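# Shelve floor cartons in the aisle's farthest shelving section

## Task

Pick up every carton lying on the aisle floor and set it on a shelf of the final shelving section at the far end of the aisle (either side is fine). Each carton must sit directly on the shelf rather than on another carton, must be level, and must not overhang the shelf edge. The robot must not tip over or be left leaning, or the task fails.

## Robot and tools

ROBOT. TidyBot++ is a mobile base 0.54 m long, 0.50 m wide and 0.38 m tall, on four powered casters. It carries one seven-joint arm with a two-finger gripper. The shoulder sits 0.12 m ahead of the base centre and 0.68 m above the floor. The arm links are 0.42 m (upper arm), 0.31 m (forearm) and 0.31 m (wrist to hand point). There are two cameras: base_camera on the base, and wrist_camera, which looks along the hand. At the start the arm is folded with the hand pointing down, poking up to 0.08 m past the base front.

FRAMES. Base frame: origin on the floor below the base centre, x ahead, y to the left, z up, in metres. The odometry frame is the base frame as it was when the scene began. base_odometry only counts wheel rotation, so slip looks like travel. Its heading is in rad, positive to the left, from -3.142 to 3.142. base_tilt is in degrees, with forward and right lean positive. hand_pose is the centre of the closed finger pads, in the base frame. Its z axis points out along the fingers, and the fingers open along its y axis.

move. All action keys go in one call, and their motions start together.
- base: an offset from where the base is when the command starts, along its own axes, not a pose. translate_m is metres forward (+) or back, -2 to 2. strafe_m is metres left (+) or right, -2 to 2. rotate_rad is radians, counter-clockwise (+) seen from above, -6.3 to 6.3.
- joints: absolute angles in rad, keyed by name. joint_2_rad is -2.249 to 2.249, joint_4_rad -2.579 to 2.579, joint_6_rad -2.099 to 2.099. joint_1_rad, joint_3_rad, joint_5_rad and joint_7_rad turn freely and take the short way round; send steps under half a turn. joint_1_rad positive is clockwise from above, opposite to rotate_rad. gripper_pos runs 0 (open) to 1 (closed). The finger gap is about 85 x (1 - gripper_pos) mm. A spring makes empty fingers sit slightly closer than the reading.
- target: a single list of 7 numbers [x, y, z, qw, qx, qy, qz]. It is an absolute hand pose in the base frame: metres, then a unit quaternion. Alongside it, joints may only carry gripper_pos, or the call is refused.
- speeds: top speeds for this action only. translate_m and strafe_m take 0.05 to 0.5 m/s; when both are given, set the speed under just one. rotate_rad takes 0.1 to 1.57 rad/s and gripper_pos 0.234 to 0.993 pos/s.
- min_time_s: 0.1 to 8, the shortest duration of each arm motion.
- cameras: a list drawn from base_camera, wrist_camera, all. Use [] for none. If you leave it out, a move with no action returns every image, and any other move returns none.
- blocking: true (the default) returns once everything is still. false returns after about 0.5 s with motions still running; wait(0) then reports them in the line "earlier move".
A move with no action just reports the state and images.

wait: seconds (0 to 10) and optional cameras. It returns early once earlier motions settle. stop: brakes every running motion; braked joints hold and may keep pressing. zoom_image: camera plus region [x0, y0, x1, y1] in image pixels, from the top-left, at most 504 by 504. It only works on the newest images. finished_scene: scene number; make no calls after it in the same reply.

RESULTS. base_status, joint_status and hand_status report done, moving, off_target (resting away from target, possibly still pushing), not_followed (targets held back by a check, e.g. self-collision or "pose unreachable"), contact_stop or time_out (stops), torque_fault, and limit_stop_at_motor_heat. A base that is blocked may still say done. hand_target is where the joint targets would put the hand. motor_effort is % of maximum torque, with the peak in brackets. on_its_own lists actions you did not command. Warning lines include ARM HIT, MOTOR HOT and OVER-TEMPERATURE FAULT. If a call is refused, or an uncommanded stop or torque fault shows up, later move, wait and finished_scene calls in that reply are skipped.

ARM USE. With a target, the controller picks joint angles near the folded posture, and the elbow may swing. Poses low and close in front can miss or drive the arm into the base. Unreachable poses wander for up to 10 s and end in time_out. To fix position, add (wanted minus hand_pose) to the last target. To hold still, resend hand_target, not hand_pose. A pointing-down hand reaches at most about 0.94 m high, and only near the base. Loads make the arm sag, so correct for it. While holding something, never command a joint to its own reading. Friction can leave joints short by their tolerance. The arm does not steer around furniture, and when blocked it keeps pushing.

GRIPPER. If an object stops the fingers, the status is off_target. They then grip at about 100 N (slowest speed) to 140 N (default) and lock. Closing more slowly squeezes more softly. The fingertips reach about 19 mm beyond the hand point when closed.

DRIVING. The base accelerates at up to 0.5 m/s2, and odometry drifts a few cm over many moves. Base moves time out after 14 s, and no action may exceed 15 s. Motions keep running while you compose replies.

AVOID. Avoid tipping: never drive or turn while the arm is snagged above about 0.6 m. Don't push or pull sideways with a raised hand, and don't stretch far out from the fold over nearby furniture. Hits can cause torque faults (limits 104.5 N m for joints 1-4, 51.3 N m for 5-7) that freeze the arm for 10 s. Long loaded or stretched holds overheat motors. Also avoid dropping cartons, releasing them while they move, slamming, squeezing hard, and gripping hard while the carton still rests on something. Loose objects may occasionally get nudged.

CAMERAS. base_camera is pinhole, 644x364, fx=fy=356.24, cx=323.325, cy=180.656. wrist_camera is fisheye, 644x476, fx=fy=365.28, cx=319.265, cy=255.861.

Each tool is called after "Call:" by a JSON object that holds its "name" and its "arguments", one argument or row to a line.

## Session

Call:
{"name": "move", "arguments": {

}}

Scene clock: 0.00 s.
base_odometry: x=+0.000 y=+0.000 heading=+0.000
base_tilt: forward=+0.2 right=+0.5
base_status: not commanded
joint_positions: joint_1_rad=-0.032 joint_2_rad=-0.309 joint_3_rad=+3.135 joint_4_rad=-2.530 joint_5_rad=-0.018 joint_6_rad=-0.837 joint_7_rad=+1.613 gripper_pos=+0.002
joint_status: not commanded
motor_effort: joint_1_rad=+0 joint_2_rad=-2 joint_3_rad=+0 joint_4_rad=+13 joint_5_rad=+0 joint_6_rad=+2 joint_7_rad=-1
hand_pose: x=+0.2670 y=+0.0111 z=+0.5822 quat_wxyz=(-0.006, +0.999, +0.034, +0.042) (m; base frame)
hand_target: x=+0.2665 y=+0.0111 z=+0.5819 quat_wxyz=(-0.006, +0.999, +0.034, +0.041) (m; base frame)
hand_status: not commanded
pictures: base_camera, wrist_camera

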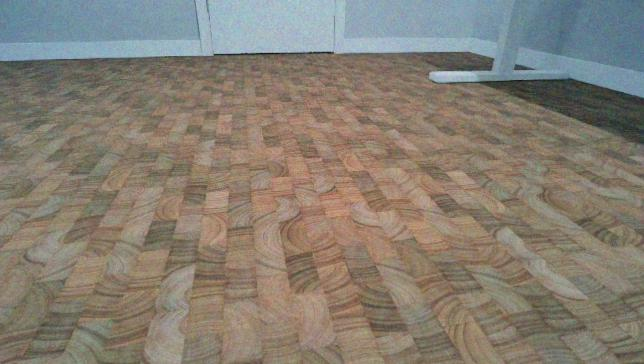

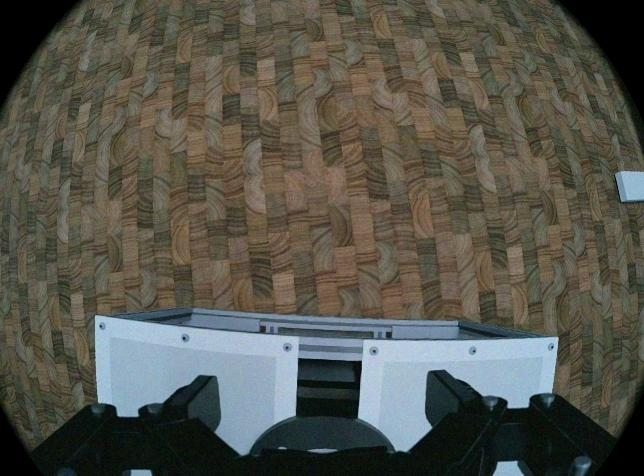

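Call:
{"name": "move", "arguments": {
  "base": {"rotate_rad": -0.7},
  "cameras": ["base_camera"]
}}

Call:
{"name": "move", "arguments": {
  "base": {"rotate_rad": -0.8},
  "cameras": ["base_camera"]
}}

Call:
{"name": "move", "arguments": {
  "base": {"rotate_rad": -0.8},
  "cameras": ["base_camera"]
}}

Call:
{"name": "move", "arguments": {
  "base": {"rotate_rad": -0.8},
  "cameras": ["base_camera"]
}}

Call:
{"name": "move", "arguments": {
  "base": {"rotate_rad": -0.8},
  "cameras": ["base_camera"]
}}

Call:
{"name": "move", "arguments": {
  "base": {"rotate_rad": -0.8},
  "cameras": ["base_camera"]
}}

Call:
{"name": "move", "arguments": {
  "base": {"rotate_rad": -0.8},
  "cameras": ["base_camera"]
}}

Scene clock: 2.53 s.
move: done
base_odometry: x=+0.000 y=+0.000 heading=-0.700
base_tilt: forward=+0.2 right=+0.5
base_status: done
joint_positions: joint_1_rad=-0.032 joint_2_rad=-0.309 joint_3_rad=+3.135 joint_4_rad=-2.530 joint_5_rad=-0.018 joint_6_rad=-0.837 joint_7_rad=+1.613 gripper_pos=+0.002
joint_status: not commanded
motor_effort: joint_1_rad=+0(1) joint_2_rad=-2(2) joint_3_rad=+0(1) joint_4_rad=+13(14) joint_5_rad=+1(2) joint_6_rad=+1(2) joint_7_rad=-1(2)
hand_pose: x=+0.2670 y=+0.0111 z=+0.5822 quat_wxyz=(-0.006, +0.999, +0.034, +0.042)
hand_target: x=+0.2665 y=+0.0111 z=+0.5819 quat_wxyz=(-0.006, +0.999, +0.034, +0.041)
hand_status: not commanded

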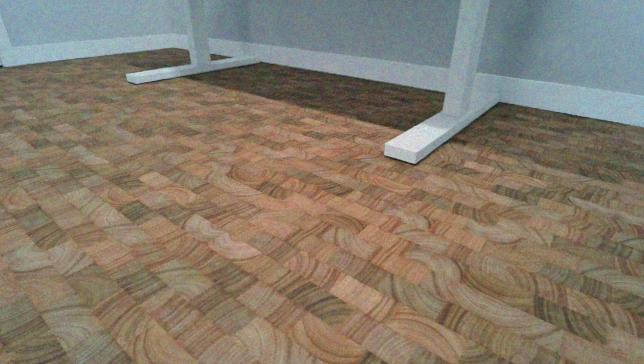

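Scene clock: 4.27 s.
move: done
base_odometry: x=+0.000 y=+0.000 heading=-1.499
base_tilt: forward=+0.1 right=+0.5
base_status: done
joint_positions: joint_1_rad=-0.032 joint_2_rad=-0.309 joint_3_rad=+3.135 joint_4_rad=-2.530 joint_5_rad=-0.018 joint_6_rad=-0.837 joint_7_rad=+1.613 gripper_pos=+0.002
joint_status: not commanded
motor_effort: joint_1_rad=+0(1) joint_2_rad=-2(2) joint_3_rad=+0(1) joint_4_rad=+14(14) joint_5_rad=+1(3) joint_6_rad=+1(2) joint_7_rad=+0(1)
hand_pose: x=+0.2670 y=+0.0111 z=+0.5822 quat_wxyz=(-0.006, +0.999, +0.034, +0.042)
hand_target: x=+0.2665 y=+0.0111 z=+0.5819 quat_wxyz=(-0.006, +0.999, +0.034, +0.041)
hand_status: not commanded

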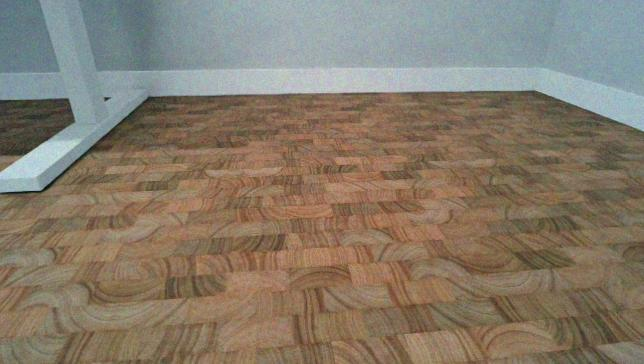

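Scene clock: 6.00 s.
move: done
base_odometry: x=+0.000 y=+0.000 heading=-2.299
base_tilt: forward=+0.1 right=+0.5
base_status: done
joint_positions: joint_1_rad=-0.032 joint_2_rad=-0.309 joint_3_rad=+3.135 joint_4_rad=-2.530 joint_5_rad=-0.018 joint_6_rad=-0.837 joint_7_rad=+1.613 gripper_pos=+0.002
joint_status: not commanded
motor_effort: joint_1_rad=+0(1) joint_2_rad=-2(2) joint_3_rad=+1(1) joint_4_rad=+14(14) joint_5_rad=+1(2) joint_6_rad=+1(2) joint_7_rad=-1(2)
hand_pose: x=+0.2670 y=+0.0111 z=+0.5822 quat_wxyz=(-0.006, +0.999, +0.034, +0.042)
hand_target: x=+0.2665 y=+0.0111 z=+0.5819 quat_wxyz=(-0.006, +0.999, +0.034, +0.041)
hand_status: not commanded

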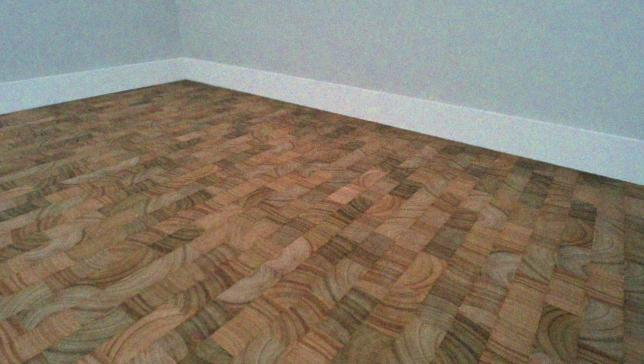

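Scene clock: 7.73 s.
move: done
base_odometry: x=+0.000 y=+0.000 heading=-3.098
base_tilt: forward=+0.1 right=+0.5
base_status: done
joint_positions: joint_1_rad=-0.032 joint_2_rad=-0.309 joint_3_rad=+3.135 joint_4_rad=-2.530 joint_5_rad=-0.018 joint_6_rad=-0.837 joint_7_rad=+1.613 gripper_pos=+0.002
joint_status: not commanded
motor_effort: joint_1_rad=+0(1) joint_2_rad=-2(2) joint_3_rad=+0(1) joint_4_rad=+13(14) joint_5_rad=+2(2) joint_6_rad=+1(2) joint_7_rad=-1(1)
hand_pose: x=+0.2670 y=+0.0111 z=+0.5822 quat_wxyz=(-0.006, +0.999, +0.034, +0.042)
hand_target: x=+0.2665 y=+0.0111 z=+0.5819 quat_wxyz=(-0.006, +0.999, +0.034, +0.041)
hand_status: not commanded

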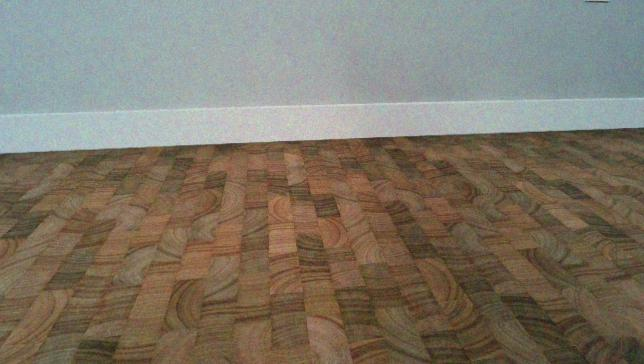

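Scene clock: 9.47 s.
move: done
base_odometry: x=+0.000 y=+0.000 heading=+2.385
base_tilt: forward=+0.1 right=+0.5
base_status: done
joint_positions: joint_1_rad=-0.032 joint_2_rad=-0.309 joint_3_rad=+3.135 joint_4_rad=-2.530 joint_5_rad=-0.018 joint_6_rad=-0.837 joint_7_rad=+1.613 gripper_pos=+0.002
joint_status: not commanded
motor_effort: joint_1_rad=+0(1) joint_2_rad=-2(2) joint_3_rad=+1(1) joint_4_rad=+13(15) joint_5_rad=+1(2) joint_6_rad=+1(2) joint_7_rad=-1(2)
hand_pose: x=+0.2670 y=+0.0111 z=+0.5822 quat_wxyz=(-0.006, +0.999, +0.034, +0.042)
hand_target: x=+0.2665 y=+0.0111 z=+0.5819 quat_wxyz=(-0.006, +0.999, +0.034, +0.041)
hand_status: not commanded

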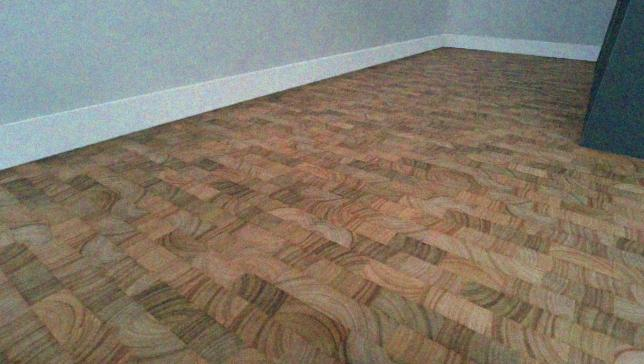

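Scene clock: 11.20 s.
move: done
base_odometry: x=+0.000 y=+0.000 heading=+1.586
base_tilt: forward=+0.1 right=+0.5
base_status: done
joint_positions: joint_1_rad=-0.032 joint_2_rad=-0.309 joint_3_rad=+3.135 joint_4_rad=-2.530 joint_5_rad=-0.018 joint_6_rad=-0.837 joint_7_rad=+1.613 gripper_pos=+0.002
joint_status: not commanded
motor_effort: joint_1_rad=+0(1) joint_2_rad=-2(2) joint_3_rad=+0(1) joint_4_rad=+14(14) joint_5_rad=+1(2) joint_6_rad=+1(2) joint_7_rad=-1(1)
hand_pose: x=+0.2670 y=+0.0111 z=+0.5822 quat_wxyz=(-0.006, +0.999, +0.034, +0.042)
hand_target: x=+0.2665 y=+0.0111 z=+0.5819 quat_wxyz=(-0.006, +0.999, +0.034, +0.041)
hand_status: not commanded

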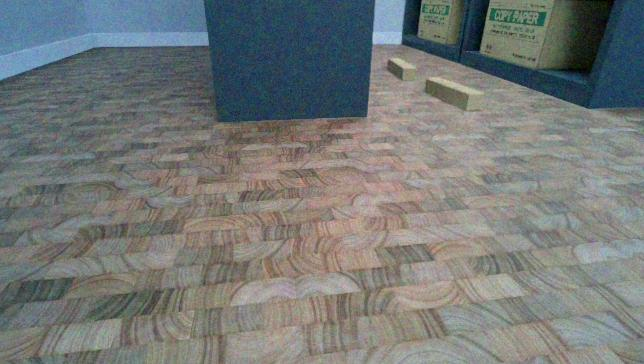

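Scene clock: 12.93 s.
move: done
base_odometry: x=+0.000 y=+0.000 heading=+0.786
base_tilt: forward=+0.2 right=+0.5
base_status: done
joint_positions: joint_1_rad=-0.032 joint_2_rad=-0.309 joint_3_rad=+3.135 joint_4_rad=-2.530 joint_5_rad=-0.018 joint_6_rad=-0.837 joint_7_rad=+1.613 gripper_pos=+0.002
joint_status: not commanded
motor_effort: joint_1_rad=+0(1) joint_2_rad=-2(2) joint_3_rad=+1(1) joint_4_rad=+13(14) joint_5_rad=+1(2) joint_6_rad=+1(2) joint_7_rad=-1(1)
hand_pose: x=+0.2670 y=+0.0111 z=+0.5822 quat_wxyz=(-0.006, +0.999, +0.034, +0.042)
hand_target: x=+0.2665 y=+0.0111 z=+0.5819 quat_wxyz=(-0.006, +0.999, +0.034, +0.041)
hand_status: not commanded

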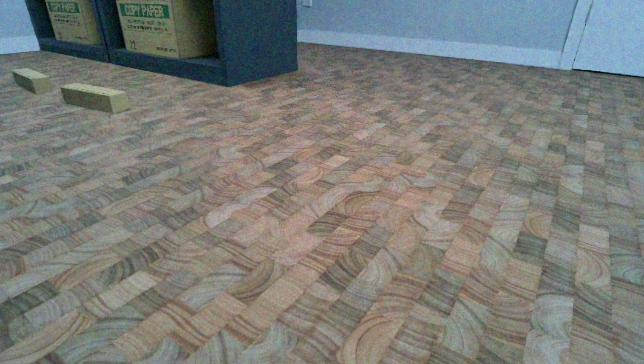

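Call:
{"name": "move", "arguments": {
  "base": {"rotate_rad": 0.785},
  "cameras": ["base_camera"]
}}

Call:
{"name": "move", "arguments": {
  "base": {"strafe_m": -0.6},
  "cameras": ["base_camera"]
}}

Call:
{"name": "move", "arguments": {
  "joints": {"joint_6_rad": 0.4},
  "cameras": ["base_camera", "wrist_camera"]
}}

Scene clock: 16.13 s.
move: done
base_odometry: x=+0.000 y=+0.000 heading=+1.571
base_tilt: forward=+0.1 right=+0.5
base_status: done
joint_positions: joint_1_rad=-0.032 joint_2_rad=-0.309 joint_3_rad=+3.135 joint_4_rad=-2.530 joint_5_rad=-0.018 joint_6_rad=-0.837 joint_7_rad=+1.613 gripper_pos=+0.002
joint_status: not commanded
motor_effort: joint_1_rad=+0(1) joint_2_rad=-2(2) joint_3_rad=+0(1) joint_4_rad=+13(14) joint_5_rad=+1(2) joint_6_rad=+1(2) joint_7_rad=-1(1)
hand_pose: x=+0.2670 y=+0.0111 z=+0.5822 quat_wxyz=(-0.006, +0.999, +0.034, +0.042)
hand_target: x=+0.2665 y=+0.0111 z=+0.5819 quat_wxyz=(-0.006, +0.999, +0.034, +0.041)
hand_status: not commanded

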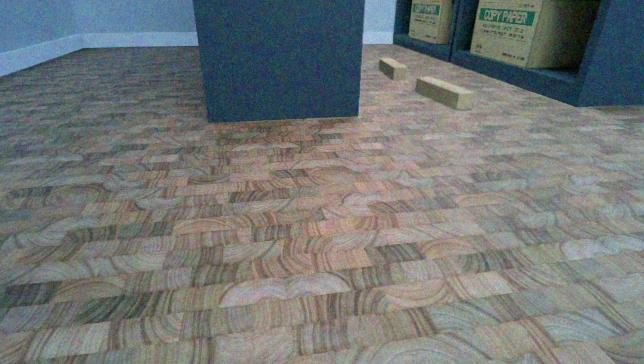

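Scene clock: 18.77 s.
move: done
base_odometry: x=+0.600 y=+0.000 heading=+1.571
base_tilt: forward=+0.1 right=+0.5
base_status: done
joint_positions: joint_1_rad=-0.032 joint_2_rad=-0.309 joint_3_rad=+3.135 joint_4_rad=-2.530 joint_5_rad=-0.018 joint_6_rad=-0.837 joint_7_rad=+1.613 gripper_pos=+0.002
joint_status: not commanded
motor_effort: joint_1_rad=+0(1) joint_2_rad=-2(2) joint_3_rad=+1(1) joint_4_rad=+14(14) joint_5_rad=+1(2) joint_6_rad=+1(2) joint_7_rad=+0(1)
hand_pose: x=+0.2670 y=+0.0111 z=+0.5822 quat_wxyz=(-0.006, +0.999, +0.034, +0.042)
hand_target: x=+0.2665 y=+0.0111 z=+0.5819 quat_wxyz=(-0.006, +0.999, +0.034, +0.041)
hand_status: not commanded

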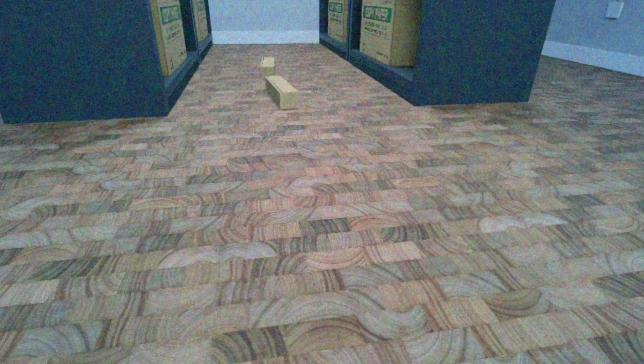

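Scene clock: 20.63 s.
move: done
base_odometry: x=+0.600 y=+0.000 heading=+1.571
base_tilt: forward=+0.1 right=+0.6
base_status: not commanded
joint_positions: joint_1_rad=-0.032 joint_2_rad=-0.309 joint_3_rad=+3.135 joint_4_rad=-2.529 joint_5_rad=-0.018 joint_6_rad=+0.300 joint_7_rad=+1.613 gripper_pos=+0.002
joint_status: all done
motor_effort: joint_1_rad=+0(0) joint_2_rad=-6(6) joint_3_rad=+0(1) joint_4_rad=+17(18) joint_5_rad=+1(2) joint_6_rad=+9(9) joint_7_rad=+0(1)
hand_pose: x=+0.5337 y=+0.0158 z=+0.7862 quat_wxyz=(-0.001, +0.819, +0.025, +0.574)
hand_target: x=+0.5423 y=+0.0157 z=+0.8147 quat_wxyz=(+0.000, +0.790, +0.024, +0.613)
hand_status: not commanded

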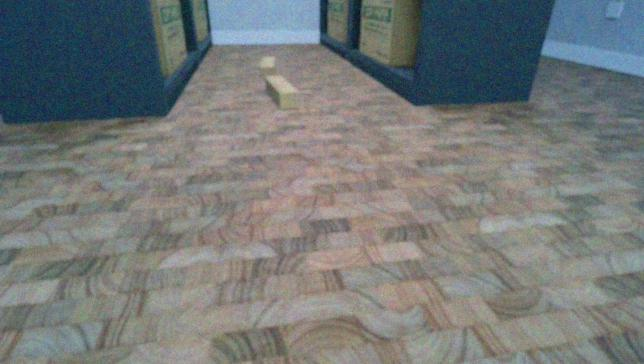

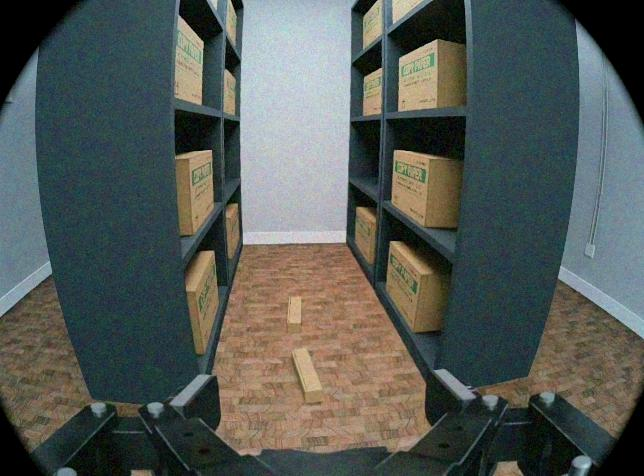

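Call:
{"name": "zoom_image", "arguments": {
  "camera": "wrist_camera",
  "region": [170, 0, 470, 400]
}}

Scaled by 1.260.

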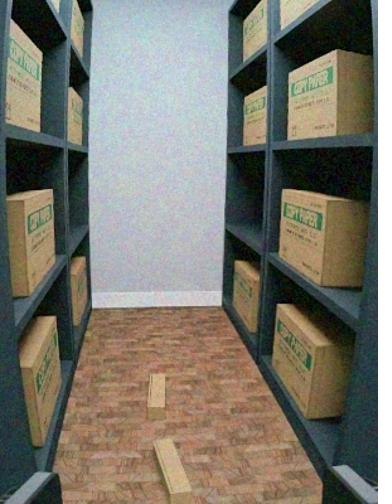

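Call:
{"name": "move", "arguments": {
  "base": {"translate_m": 0.6},
  "cameras": ["base_camera", "wrist_camera"]
}}

Scene clock: 26.57 s.
move: done
base_odometry: x=+0.600 y=+0.600 heading=+1.571
base_tilt: forward=+0.2 right=+0.5
base_status: done
joint_positions: joint_1_rad=-0.032 joint_2_rad=-0.309 joint_3_rad=+3.135 joint_4_rad=-2.529 joint_5_rad=-0.018 joint_6_rad=+0.302 joint_7_rad=+1.613 gripper_pos=+0.002
joint_status: not commanded
motor_effort: joint_1_rad=+0(1) joint_2_rad=-6(8) joint_3_rad=+1(1) joint_4_rad=+18(19) joint_5_rad=+1(2) joint_6_rad=+9(10) joint_7_rad=+0(1)
hand_pose: x=+0.5339 y=+0.0158 z=+0.7868 quat_wxyz=(-0.001, +0.818, +0.025, +0.574)
hand_target: x=+0.5423 y=+0.0157 z=+0.8147 quat_wxyz=(+0.000, +0.790, +0.024, +0.613)
hand_status: not commanded

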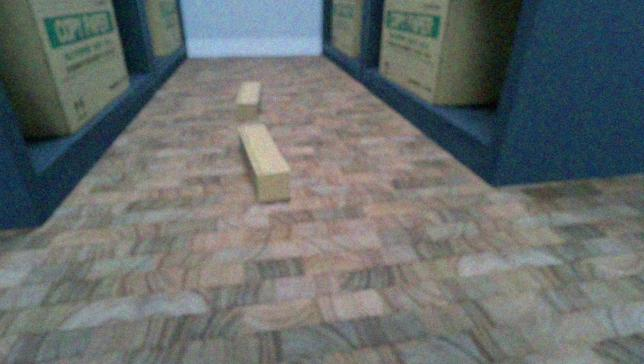

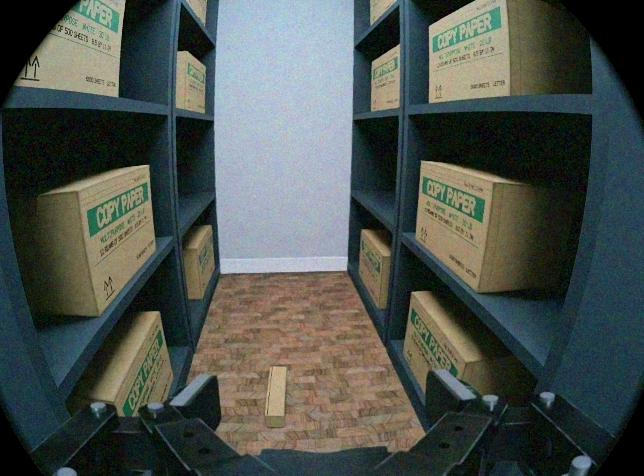

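Call:
{"name": "move", "arguments": {
  "base": {"rotate_rad": 0.17},
  "cameras": ["base_camera", "wrist_camera"]
}}

Scene clock: 38.70 s.
move: done
base_odometry: x=+0.600 y=+0.600 heading=+1.741
base_tilt: forward=+0.1 right=+0.5
base_status: done
joint_positions: joint_1_rad=-0.032 joint_2_rad=-0.309 joint_3_rad=+3.134 joint_4_rad=-2.529 joint_5_rad=-0.018 joint_6_rad=+0.302 joint_7_rad=+1.613 gripper_pos=+0.002
joint_status: not commanded
motor_effort: joint_1_rad=+0(1) joint_2_rad=-6(7) joint_3_rad=+0(1) joint_4_rad=+17(18) joint_5_rad=+1(2) joint_6_rad=+8(9) joint_7_rad=+0(2)
hand_pose: x=+0.5338 y=+0.0161 z=+0.7868 quat_wxyz=(-0.001, +0.818, +0.025, +0.574)
hand_target: x=+0.5423 y=+0.0157 z=+0.8147 quat_wxyz=(+0.000, +0.790, +0.024, +0.613)
hand_status: not commanded

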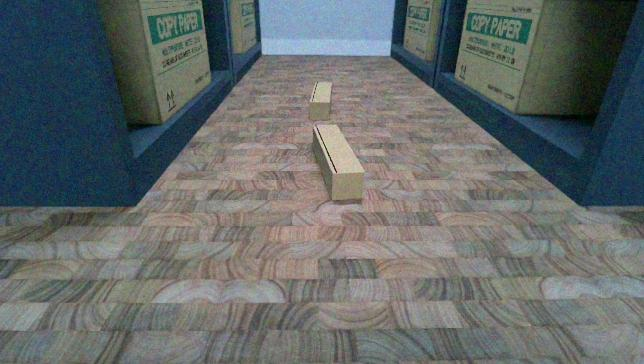

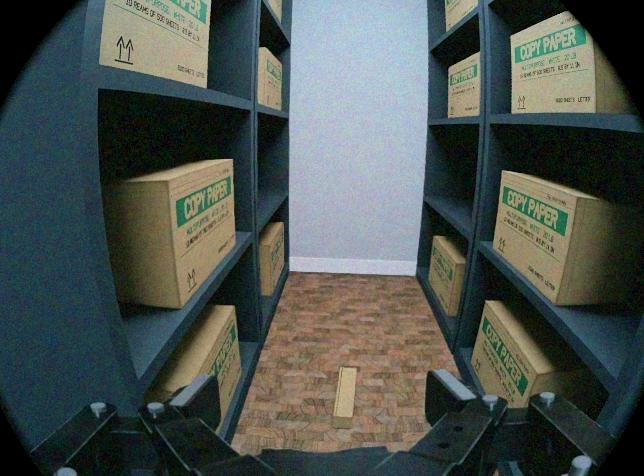

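Call:
{"name": "move", "arguments": {
  "base": {"strafe_m": -0.05},
  "joints": {"joint_1_rad": -0.1, "joint_2_rad": 1.383, "joint_3_rad": 3.14, "joint_4_rad": -2.128, "joint_5_rad": 0.0, "joint_6_rad": 1.154, "joint_7_rad": 1.571},
  "min_time_s": 2.5,
  "cameras": ["base_camera", "wrist_camera"]
}}

Scene clock: 49.43 s.
move: done
base_odometry: x=+0.650 y=+0.609 heading=+1.742
base_tilt: forward=+0.2 right=+0.5
base_status: done
joint_positions: joint_1_rad=-0.081 joint_2_rad=+1.342 joint_3_rad=+3.134 joint_4_rad=-2.141 joint_5_rad=-0.018 joint_6_rad=+1.058 joint_7_rad=+1.613 gripper_pos=+0.002
joint_status: all done
motor_effort: joint_1_rad=+0(1) joint_2_rad=-30(32) joint_3_rad=-1(2) joint_4_rad=+0(18) joint_5_rad=+1(2) joint_6_rad=+7(10) joint_7_rad=-1(2)
hand_pose: x=+0.6263 y=+0.0414 z=+0.2464 quat_wxyz=(-0.004, +0.935, +0.050, +0.351)
hand_target: x=+0.6360 y=+0.0541 z=+0.2469 quat_wxyz=(-0.020, +0.923, +0.046, +0.382)
hand_status: not commanded

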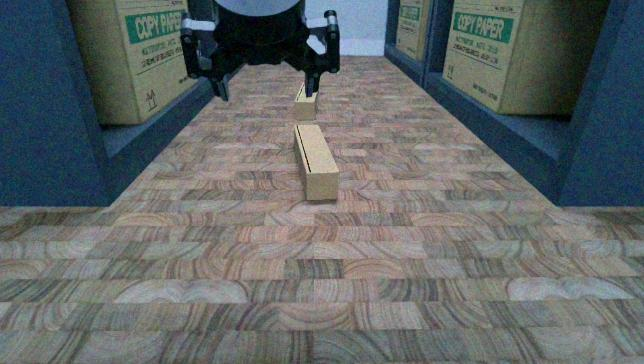

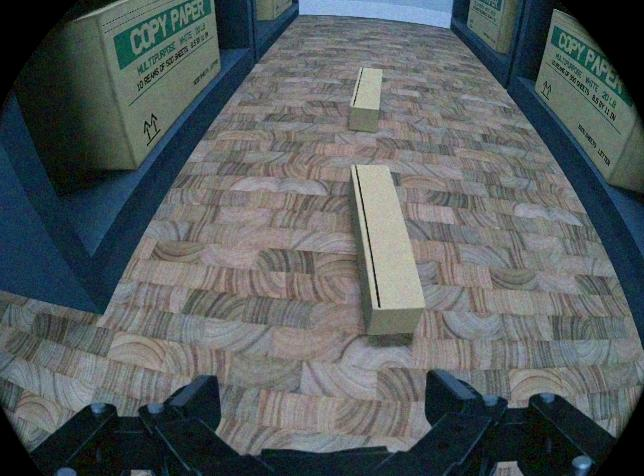

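Call:
{"name": "move", "arguments": {
  "base": {"translate_m": 0.243, "strafe_m": -0.079, "rotate_rad": -0.02},
  "joints": {"joint_1_rad": -0.15, "joint_2_rad": 1.383, "joint_3_rad": 3.14, "joint_4_rad": -2.128, "joint_5_rad": 0.0, "joint_6_rad": 1.2, "joint_7_rad": 1.571},
  "cameras": ["base_camera", "wrist_camera"]
}}

Scene clock: 59.60 s.
move: done
base_odometry: x=+0.686 y=+0.862 heading=+1.721
base_tilt: forward=+0.2 right=+0.5
base_status: done
joint_positions: joint_1_rad=-0.141 joint_2_rad=+1.343 joint_3_rad=+3.136 joint_4_rad=-2.131 joint_5_rad=-0.018 joint_6_rad=+1.109 joint_7_rad=+1.613 gripper_pos=+0.002
joint_status: all done
motor_effort: joint_1_rad=+0(2) joint_2_rad=-30(31) joint_3_rad=-1(2) joint_4_rad=-1(2) joint_5_rad=+1(2) joint_6_rad=+7(7) joint_7_rad=+0(1)
hand_pose: x=+0.6391 y=+0.0729 z=+0.2576 quat_wxyz=(-0.015, +0.922, +0.077, +0.378)
hand_target: x=+0.6424 y=+0.0813 z=+0.2573 quat_wxyz=(-0.031, +0.912, +0.068, +0.402)
hand_status: not commanded

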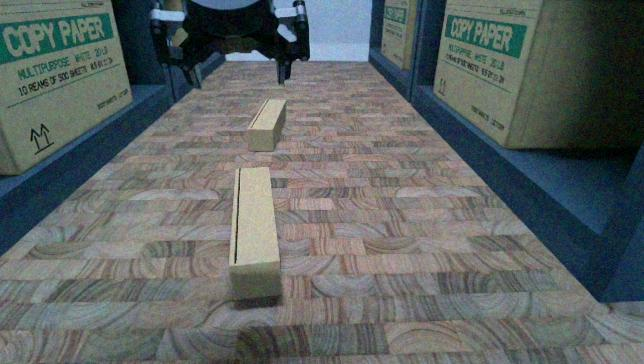

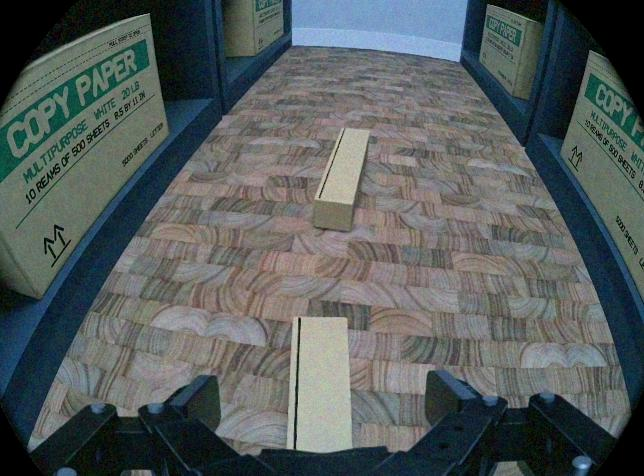

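Call:
{"name": "move", "arguments": {
  "joints": {"joint_1_rad": -0.15, "joint_2_rad": 1.74, "joint_3_rad": 3.14, "joint_4_rad": -1.657, "joint_5_rad": 0.0, "joint_6_rad": 0.99, "joint_7_rad": 1.571},
  "min_time_s": 1.5,
  "cameras": ["base_camera", "wrist_camera"]
}}

Scene clock: 64.60 s.
move: done
base_odometry: x=+0.686 y=+0.862 heading=+1.721
base_tilt: forward=+0.2 right=+0.5
base_status: not commanded
joint_positions: joint_1_rad=-0.141 joint_2_rad=+1.697 joint_3_rad=+3.136 joint_4_rad=-1.670 joint_5_rad=-0.018 joint_6_rad=+1.062 joint_7_rad=+1.613 gripper_pos=+0.002
joint_status: all done
motor_effort: joint_1_rad=+0(1) joint_2_rad=-32(35) joint_3_rad=-1(2) joint_4_rad=+2(2) joint_5_rad=+1(2) joint_6_rad=+6(8) joint_7_rad=+0(2)
hand_pose: x=+0.6913 y=+0.0802 z=+0.1137 quat_wxyz=(-0.017, +0.911, +0.074, +0.406)
hand_target: x=+0.6566 y=+0.0834 z=+0.0758 quat_wxyz=(-0.028, +0.931, +0.070, +0.358)
hand_status: not commanded

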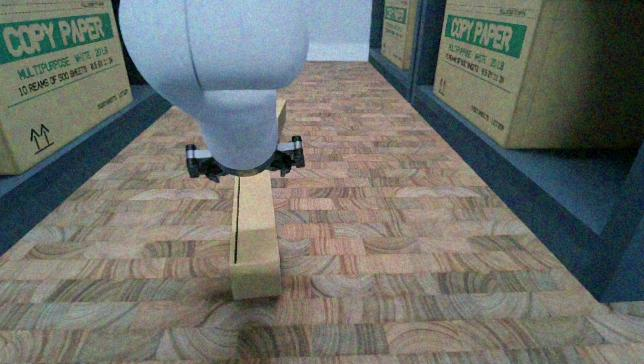

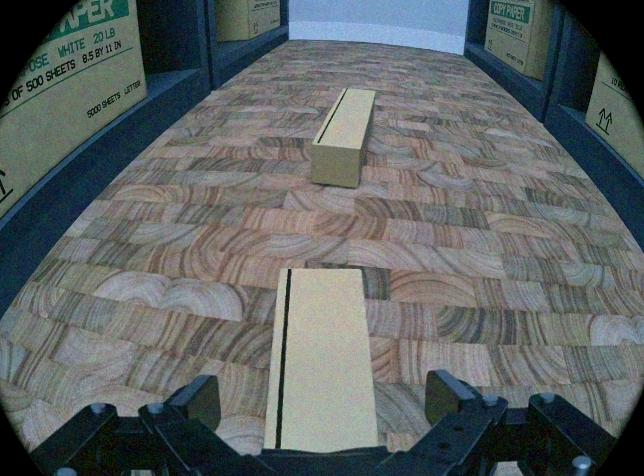

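Call:
{"name": "move", "arguments": {
  "joints": {"joint_1_rad": -0.15, "joint_2_rad": 1.90, "joint_3_rad": 3.14, "joint_4_rad": -1.429, "joint_5_rad": 0.0, "joint_6_rad": 0.916, "joint_7_rad": 1.571},
  "min_time_s": 2,
  "cameras": ["base_camera", "wrist_camera"]
}}

Scene clock: 68.97 s.
move: done
base_odometry: x=+0.686 y=+0.862 heading=+1.721
base_tilt: forward=+0.2 right=+0.5
base_status: not commanded
joint_positions: joint_1_rad=-0.141 joint_2_rad=+1.853 joint_3_rad=+3.136 joint_4_rad=-1.441 joint_5_rad=-0.018 joint_6_rad=+0.992 joint_7_rad=+1.613 gripper_pos=+0.002
joint_status: all done
motor_effort: joint_1_rad=+0(1) joint_2_rad=-32(34) joint_3_rad=+0(2) joint_4_rad=+3(4) joint_5_rad=+2(2) joint_6_rad=+7(8) joint_7_rad=-1(2)
hand_pose: x=+0.7013 y=+0.0816 z=+0.0460 quat_wxyz=(-0.017, +0.910, +0.074, +0.407)
hand_target: x=+0.6594 y=+0.0838 z=+0.0047 quat_wxyz=(-0.027, +0.932, +0.070, +0.355)
hand_status: not commanded

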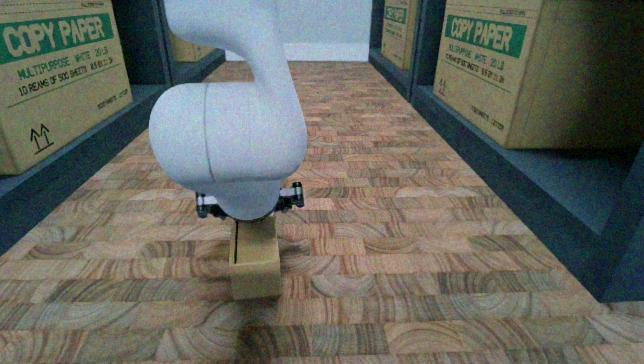

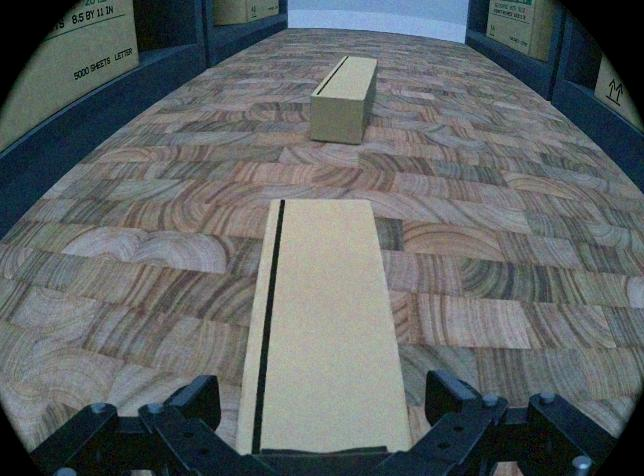

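Call:
{"name": "move", "arguments": {
  "joints": {"joint_1_rad": -0.15, "joint_2_rad": 1.936, "joint_3_rad": 3.14, "joint_4_rad": -1.377, "joint_5_rad": 0.0, "joint_6_rad": 0.901, "joint_7_rad": 1.571},
  "min_time_s": 1,
  "cameras": ["wrist_camera"]
}}

Scene clock: 71.23 s.
move: done
base_odometry: x=+0.686 y=+0.862 heading=+1.721
base_tilt: forward=+0.2 right=+0.5
base_status: not commanded
joint_positions: joint_1_rad=-0.141 joint_2_rad=+1.885 joint_3_rad=+3.136 joint_4_rad=-1.391 joint_5_rad=-0.018 joint_6_rad=+0.978 joint_7_rad=+1.613 gripper_pos=+0.002
joint_status: all done
motor_effort: joint_1_rad=+0(1) joint_2_rad=-32(34) joint_3_rad=+0(1) joint_4_rad=+3(4) joint_5_rad=+0(2) joint_6_rad=+6(8) joint_7_rad=-1(2)
hand_pose: x=+0.7038 y=+0.0819 z=+0.0333 quat_wxyz=(-0.018, +0.909, +0.073, +0.409)
hand_target: x=+0.6594 y=+0.0838 z=-0.0102 quat_wxyz=(-0.027, +0.932, +0.070, +0.356)
hand_status: not commanded

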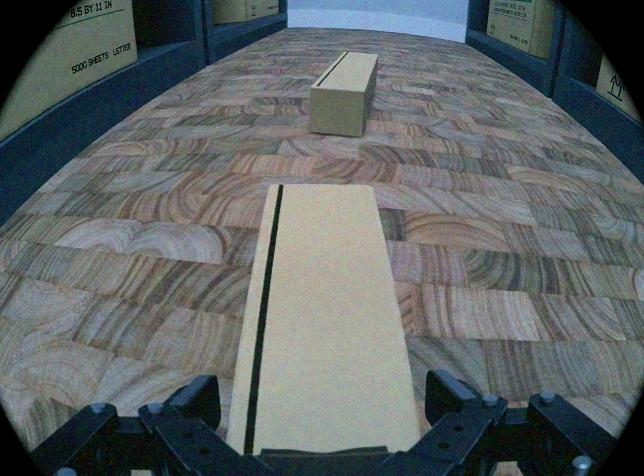

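Call:
{"name": "move", "arguments": {
  "joints": {"gripper_pos": 0.22},
  "speeds": {"gripper_pos": 0.234}
}}

Call:
{"name": "move", "arguments": {
  "joints": {"gripper_pos": 0.25},
  "speeds": {"gripper_pos": 0.234}
}}

Call:
{"name": "move", "arguments": {
  "joints": {"gripper_pos": 0.28},
  "speeds": {"gripper_pos": 0.234},
  "cameras": ["wrist_camera"]
}}

Scene clock: 73.43 s.
move: done
base_odometry: x=+0.686 y=+0.862 heading=+1.721
base_tilt: forward=+0.2 right=+0.5
base_status: not commanded
joint_positions: joint_1_rad=-0.143 joint_2_rad=+1.883 joint_3_rad=+3.136 joint_4_rad=-1.390 joint_5_rad=-0.018 joint_6_rad=+0.978 joint_7_rad=+1.613 gripper_pos=+0.219
joint_status: all done
motor_effort: joint_1_rad=+1(3) joint_2_rad=-25(32) joint_3_rad=+0(1) joint_4_rad=+4(5) joint_5_rad=+0(2) joint_6_rad=+2(7) joint_7_rad=-2(2)
hand_pose: x=+0.7057 y=+0.0835 z=+0.0349 quat_wxyz=(-0.018, +0.909, +0.074, +0.411)
hand_target: x=+0.6594 y=+0.0838 z=-0.0102 quat_wxyz=(-0.027, +0.932, +0.070, +0.356)
hand_status: not commanded
pictures: none

Scene clock: 74.37 s.
move: done
base_odometry: x=+0.686 y=+0.862 heading=+1.721
base_tilt: forward=+0.2 right=+0.5
base_status: not commanded
joint_positions: joint_1_rad=-0.143 joint_2_rad=+1.883 joint_3_rad=+3.136 joint_4_rad=-1.390 joint_5_rad=-0.018 joint_6_rad=+0.978 joint_7_rad=+1.613 gripper_pos=+0.250
joint_status: all done
motor_effort: joint_1_rad=+1(1) joint_2_rad=-23(25) joint_3_rad=+0(1) joint_4_rad=+4(5) joint_5_rad=+1(1) joint_6_rad=+0(1) joint_7_rad=-2(2)
hand_pose: x=+0.7057 y=+0.0835 z=+0.0349 quat_wxyz=(-0.018, +0.909, +0.074, +0.411)
hand_target: x=+0.6594 y=+0.0838 z=-0.0102 quat_wxyz=(-0.027, +0.932, +0.070, +0.356)
hand_status: not commanded
pictures: none

Scene clock: 75.60 s.
move: done
base_odometry: x=+0.686 y=+0.862 heading=+1.721
base_tilt: forward=+0.2 right=+0.5
base_status: not commanded
joint_positions: joint_1_rad=-0.142 joint_2_rad=+1.880 joint_3_rad=+3.137 joint_4_rad=-1.386 joint_5_rad=-0.018 joint_6_rad=+0.978 joint_7_rad=+1.608 gripper_pos=+0.279
joint_status: all done
motor_effort: joint_1_rad=-1(3) joint_2_rad=-24(25) joint_3_rad=-1(2) joint_4_rad=+3(7) joint_5_rad=+1(4) joint_6_rad=+1(5) joint_7_rad=+0(2)
hand_pose: x=+0.7095 y=+0.0832 z=+0.0371 quat_wxyz=(-0.019, +0.907, +0.073, +0.414)
hand_target: x=+0.6594 y=+0.0838 z=-0.0102 quat_wxyz=(-0.027, +0.932, +0.070, +0.356)
hand_status: not commanded

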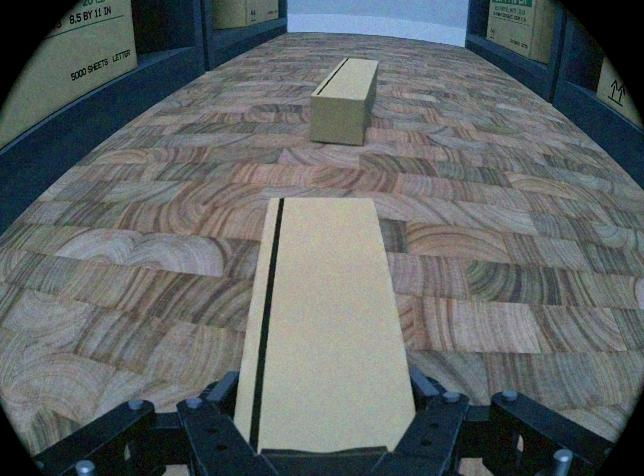

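Call:
{"name": "move", "arguments": {
  "joints": {"joint_1_rad": -0.15, "joint_2_rad": 1.895, "joint_3_rad": 3.14, "joint_4_rad": -1.43, "joint_5_rad": 0.0, "joint_6_rad": 0.92, "joint_7_rad": 1.571},
  "min_time_s": 1
}}

Call:
{"name": "move", "arguments": {
  "joints": {"gripper_pos": 0.30},
  "speeds": {"gripper_pos": 0.234},
  "cameras": ["wrist_camera", "base_camera"]
}}

Scene clock: 77.90 s.
move: done
base_odometry: x=+0.686 y=+0.862 heading=+1.721
base_tilt: forward=+0.2 right=+0.5
base_status: not commanded
joint_positions: joint_1_rad=-0.142 joint_2_rad=+1.876 joint_3_rad=+3.137 joint_4_rad=-1.394 joint_5_rad=-0.018 joint_6_rad=+0.978 joint_7_rad=+1.608 gripper_pos=+0.279
joint_status: all done
motor_effort: joint_1_rad=+0(1) joint_2_rad=-24(25) joint_3_rad=-1(2) joint_4_rad=-1(4) joint_5_rad=+1(3) joint_6_rad=+1(2) joint_7_rad=+0(2)
hand_pose: x=+0.7080 y=+0.0830 z=+0.0381 quat_wxyz=(-0.018, +0.908, +0.073, +0.412)
hand_target: x=+0.6631 y=+0.0844 z=+0.0081 quat_wxyz=(-0.028, +0.930, +0.070, +0.359)
hand_status: not commanded
pictures: none

Scene clock: 78.57 s.
move: done
base_odometry: x=+0.686 y=+0.862 heading=+1.721
base_tilt: forward=+0.2 right=+0.5
base_status: not commanded
joint_positions: joint_1_rad=-0.142 joint_2_rad=+1.876 joint_3_rad=+3.137 joint_4_rad=-1.395 joint_5_rad=-0.018 joint_6_rad=+0.978 joint_7_rad=+1.608 gripper_pos=+0.298
joint_status: all done
motor_effort: joint_1_rad=+0(1) joint_2_rad=-24(24) joint_3_rad=-1(1) joint_4_rad=-1(1) joint_5_rad=+0(2) joint_6_rad=+2(2) joint_7_rad=-1(1)
hand_pose: x=+0.7079 y=+0.0830 z=+0.0383 quat_wxyz=(-0.018, +0.908, +0.073, +0.412)
hand_target: x=+0.6631 y=+0.0844 z=+0.0081 quat_wxyz=(-0.028, +0.930, +0.070, +0.359)
hand_status: not commanded
pictures: base_camera, wrist_camera

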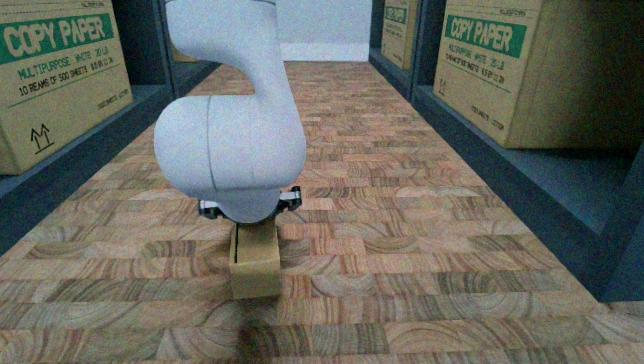

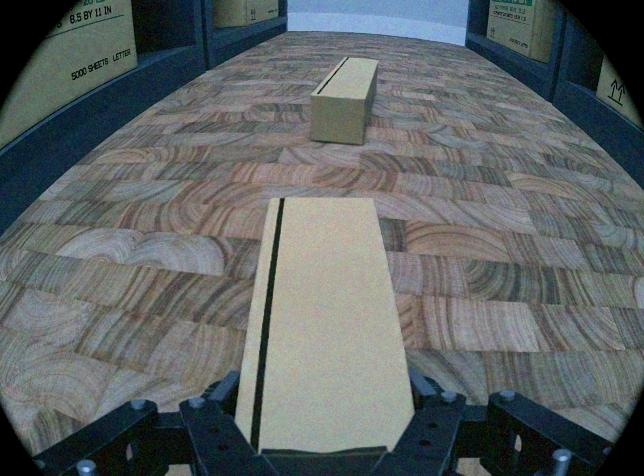

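Call:
{"name": "move", "arguments": {
  "joints": {"gripper_pos": 0.315},
  "speeds": {"gripper_pos": 0.234}
}}

Call:
{"name": "move", "arguments": {
  "joints": {"gripper_pos": 0.33},
  "speeds": {"gripper_pos": 0.234}
}}

Scene clock: 79.67 s.
move: done
base_odometry: x=+0.686 y=+0.862 heading=+1.721
base_tilt: forward=+0.2 right=+0.5
base_status: not commanded
joint_positions: joint_1_rad=-0.142 joint_2_rad=+1.875 joint_3_rad=+3.137 joint_4_rad=-1.396 joint_5_rad=-0.018 joint_6_rad=+0.978 joint_7_rad=+1.608 gripper_pos=+0.312
joint_status: all done
motor_effort: joint_1_rad=-1(1) joint_2_rad=-23(24) joint_3_rad=-1(1) joint_4_rad=-1(2) joint_5_rad=+1(2) joint_6_rad=+2(2) joint_7_rad=+0(1)
hand_pose: x=+0.7078 y=+0.0830 z=+0.0384 quat_wxyz=(-0.018, +0.908, +0.073, +0.411)
hand_target: x=+0.6631 y=+0.0844 z=+0.0081 quat_wxyz=(-0.028, +0.930, +0.070, +0.359)
hand_status: not commanded
pictures: none

Scene clock: 80.50 s.
move: done
base_odometry: x=+0.686 y=+0.862 heading=+1.721
base_tilt: forward=+0.2 right=+0.5
base_status: not commanded
joint_positions: joint_1_rad=-0.142 joint_2_rad=+1.874 joint_3_rad=+3.138 joint_4_rad=-1.398 joint_5_rad=-0.018 joint_6_rad=+0.978 joint_7_rad=+1.608 gripper_pos=+0.329
joint_status: all done
motor_effort: joint_1_rad=-1(2) joint_2_rad=-24(24) joint_3_rad=-1(2) joint_4_rad=-1(1) joint_5_rad=+2(3) joint_6_rad=+2(2) joint_7_rad=-1(1)
hand_pose: x=+0.7075 y=+0.0827 z=+0.0386 quat_wxyz=(-0.018, +0.909, +0.073, +0.411)
hand_target: x=+0.6631 y=+0.0844 z=+0.0081 quat_wxyz=(-0.028, +0.930, +0.070, +0.359)
hand_status: not commanded
pictures: none

Call:
{"name": "move", "arguments": {
  "joints": {"gripper_pos": 0.345},
  "speeds": {"gripper_pos": 0.234}
}}

Call:
{"name": "move", "arguments": {
  "joints": {"gripper_pos": 0.36},
  "speeds": {"gripper_pos": 0.234},
  "cameras": ["wrist_camera"]
}}

Scene clock: 81.90 s.
move: done
base_odometry: x=+0.686 y=+0.862 heading=+1.721
base_tilt: forward=+0.2 right=+0.5
base_status: not commanded
joint_positions: joint_1_rad=-0.142 joint_2_rad=+1.874 joint_3_rad=+3.138 joint_4_rad=-1.398 joint_5_rad=-0.018 joint_6_rad=+0.978 joint_7_rad=+1.608 gripper_pos=+0.341
joint_status: all done
motor_effort: joint_1_rad=-1(2) joint_2_rad=-23(24) joint_3_rad=-2(2) joint_4_rad=-1(1) joint_5_rad=+3(3) joint_6_rad=+1(2) joint_7_rad=-1(2)
hand_pose: x=+0.7073 y=+0.0827 z=+0.0387 quat_wxyz=(-0.018, +0.909, +0.073, +0.411)
hand_target: x=+0.6631 y=+0.0844 z=+0.0081 quat_wxyz=(-0.028, +0.930, +0.070, +0.359)
hand_status: not commanded
pictures: none

Scene clock: 82.97 s.
move: done
base_odometry: x=+0.686 y=+0.862 heading=+1.721
base_tilt: forward=+0.2 right=+0.6
base_status: not commanded
joint_positions: joint_1_rad=-0.142 joint_2_rad=+1.873 joint_3_rad=+3.138 joint_4_rad=-1.400 joint_5_rad=-0.018 joint_6_rad=+0.978 joint_7_rad=+1.608 gripper_pos=+0.356
joint_status: all done
motor_effort: joint_1_rad=-1(2) joint_2_rad=-23(23) joint_3_rad=-2(2) joint_4_rad=+0(1) joint_5_rad=+2(3) joint_6_rad=+1(1) joint_7_rad=+0(1)
hand_pose: x=+0.7071 y=+0.0827 z=+0.0389 quat_wxyz=(-0.018, +0.909, +0.073, +0.411)
hand_target: x=+0.6631 y=+0.0844 z=+0.0081 quat_wxyz=(-0.028, +0.930, +0.070, +0.359)
hand_status: not commanded

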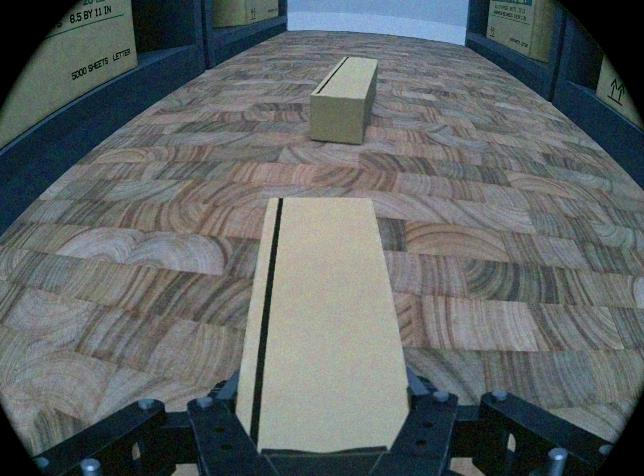

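Call:
{"name": "move", "arguments": {
  "joints": {"gripper_pos": 0.38},
  "speeds": {"gripper_pos": 0.234},
  "cameras": ["wrist_camera"]
}}

Scene clock: 84.10 s.
move: off_target
base_odometry: x=+0.686 y=+0.862 heading=+1.721
base_tilt: forward=+0.2 right=+0.5
base_status: not commanded
joint_positions: joint_1_rad=-0.142 joint_2_rad=+1.872 joint_3_rad=+3.138 joint_4_rad=-1.401 joint_5_rad=-0.018 joint_6_rad=+0.978 joint_7_rad=+1.608 gripper_pos=+0.366
joint_status: gripper_pos off_target (ended at +0.366, target +0.380)
motor_effort: joint_1_rad=-2(2) joint_2_rad=-23(23) joint_3_rad=-2(2) joint_4_rad=+1(1) joint_5_rad=+2(3) joint_6_rad=+0(1) joint_7_rad=+0(1)
hand_pose: x=+0.7069 y=+0.0826 z=+0.0390 quat_wxyz=(-0.018, +0.909, +0.073, +0.410)
hand_target: x=+0.6631 y=+0.0844 z=+0.0081 quat_wxyz=(-0.028, +0.930, +0.070, +0.359)
hand_status: not commanded

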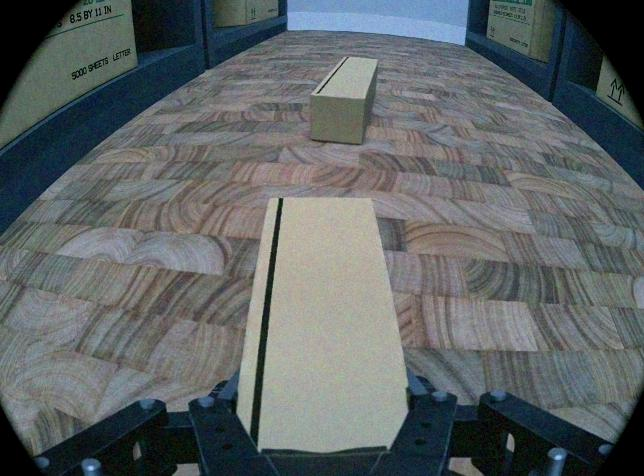

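Call:
{"name": "move", "arguments": {
  "joints": {"joint_1_rad": -0.15, "joint_2_rad": 1.72, "joint_3_rad": 3.14, "joint_4_rad": -1.66, "joint_5_rad": 0.0, "joint_6_rad": 1.06, "joint_7_rad": 1.571},
  "min_time_s": 2,
  "cameras": ["wrist_camera", "base_camera"]
}}

Scene clock: 87.97 s.
move: done
base_odometry: x=+0.686 y=+0.862 heading=+1.721
base_tilt: forward=+0.2 right=+0.5
base_status: not commanded
joint_positions: joint_1_rad=-0.142 joint_2_rad=+1.762 joint_3_rad=+3.138 joint_4_rad=-1.650 joint_5_rad=-0.018 joint_6_rad=+0.979 joint_7_rad=+1.608 gripper_pos=+0.366
joint_status: all done
motor_effort: joint_1_rad=+0(2) joint_2_rad=-32(32) joint_3_rad=-1(2) joint_4_rad=+0(2) joint_5_rad=+1(3) joint_6_rad=+7(7) joint_7_rad=-1(2)
hand_pose: x=+0.6456 y=+0.0741 z=+0.0627 quat_wxyz=(-0.014, +0.935, +0.076, +0.347)
hand_target: x=+0.6821 y=+0.0873 z=+0.1018 quat_wxyz=(-0.031, +0.914, +0.068, +0.398)
hand_status: not commanded
pictures: base_camera, wrist_camera

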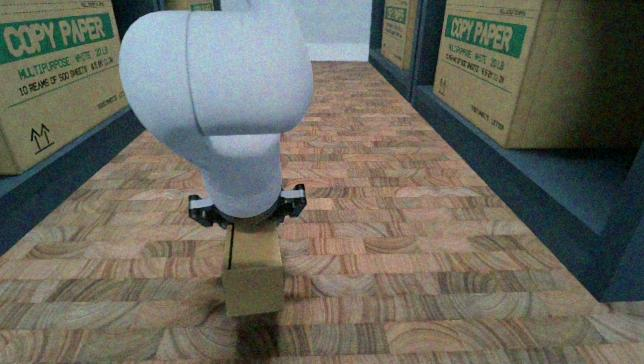

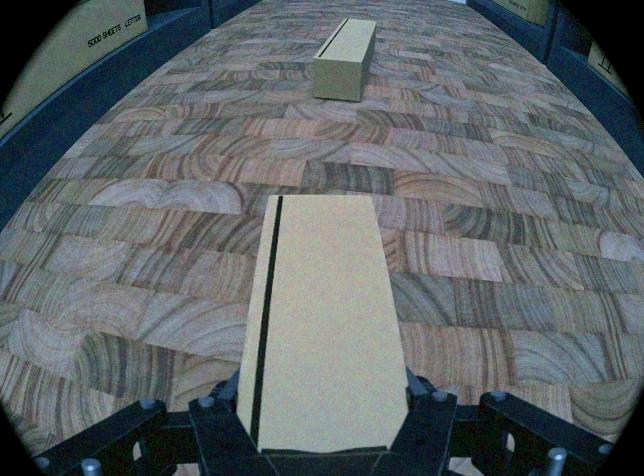

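Call:
{"name": "move", "arguments": {
  "joints": {"joint_1_rad": -0.15, "joint_2_rad": 1.455, "joint_3_rad": 3.14, "joint_4_rad": -1.905, "joint_5_rad": 0.0, "joint_6_rad": 1.16, "joint_7_rad": 1.571},
  "min_time_s": 2.5,
  "cameras": ["wrist_camera", "base_camera"]
}}

Scene clock: 91.53 s.
move: done
base_odometry: x=+0.686 y=+0.862 heading=+1.721
base_tilt: forward=+0.2 right=+0.5
base_status: not commanded
joint_positions: joint_1_rad=-0.143 joint_2_rad=+1.495 joint_3_rad=+3.138 joint_4_rad=-1.894 joint_5_rad=-0.018 joint_6_rad=+1.060 joint_7_rad=+1.608 gripper_pos=+0.366
joint_status: all done
motor_effort: joint_1_rad=+0(1) joint_2_rad=-32(33) joint_3_rad=-1(2) joint_4_rad=+2(3) joint_5_rad=+1(2) joint_6_rad=+7(8) joint_7_rad=-1(2)
hand_pose: x=+0.6821 y=+0.0792 z=+0.1951 quat_wxyz=(-0.017, +0.915, +0.075, +0.395)
hand_target: x=+0.7134 y=+0.0920 z=+0.2404 quat_wxyz=(-0.035, +0.889, +0.067, +0.452)
hand_status: not commanded
pictures: base_camera, wrist_camera

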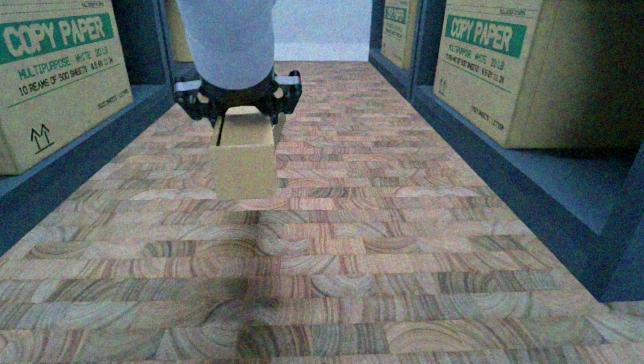

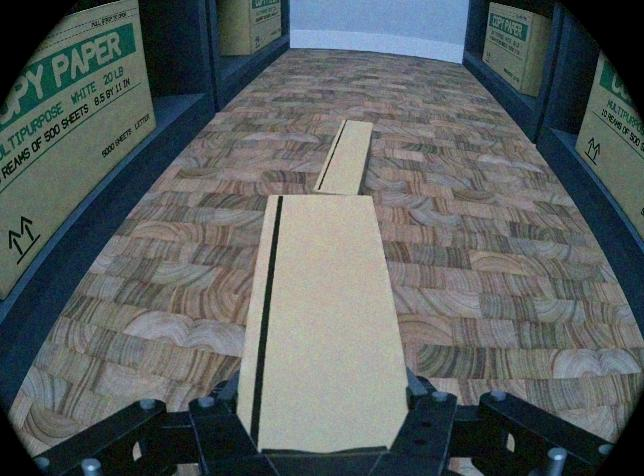

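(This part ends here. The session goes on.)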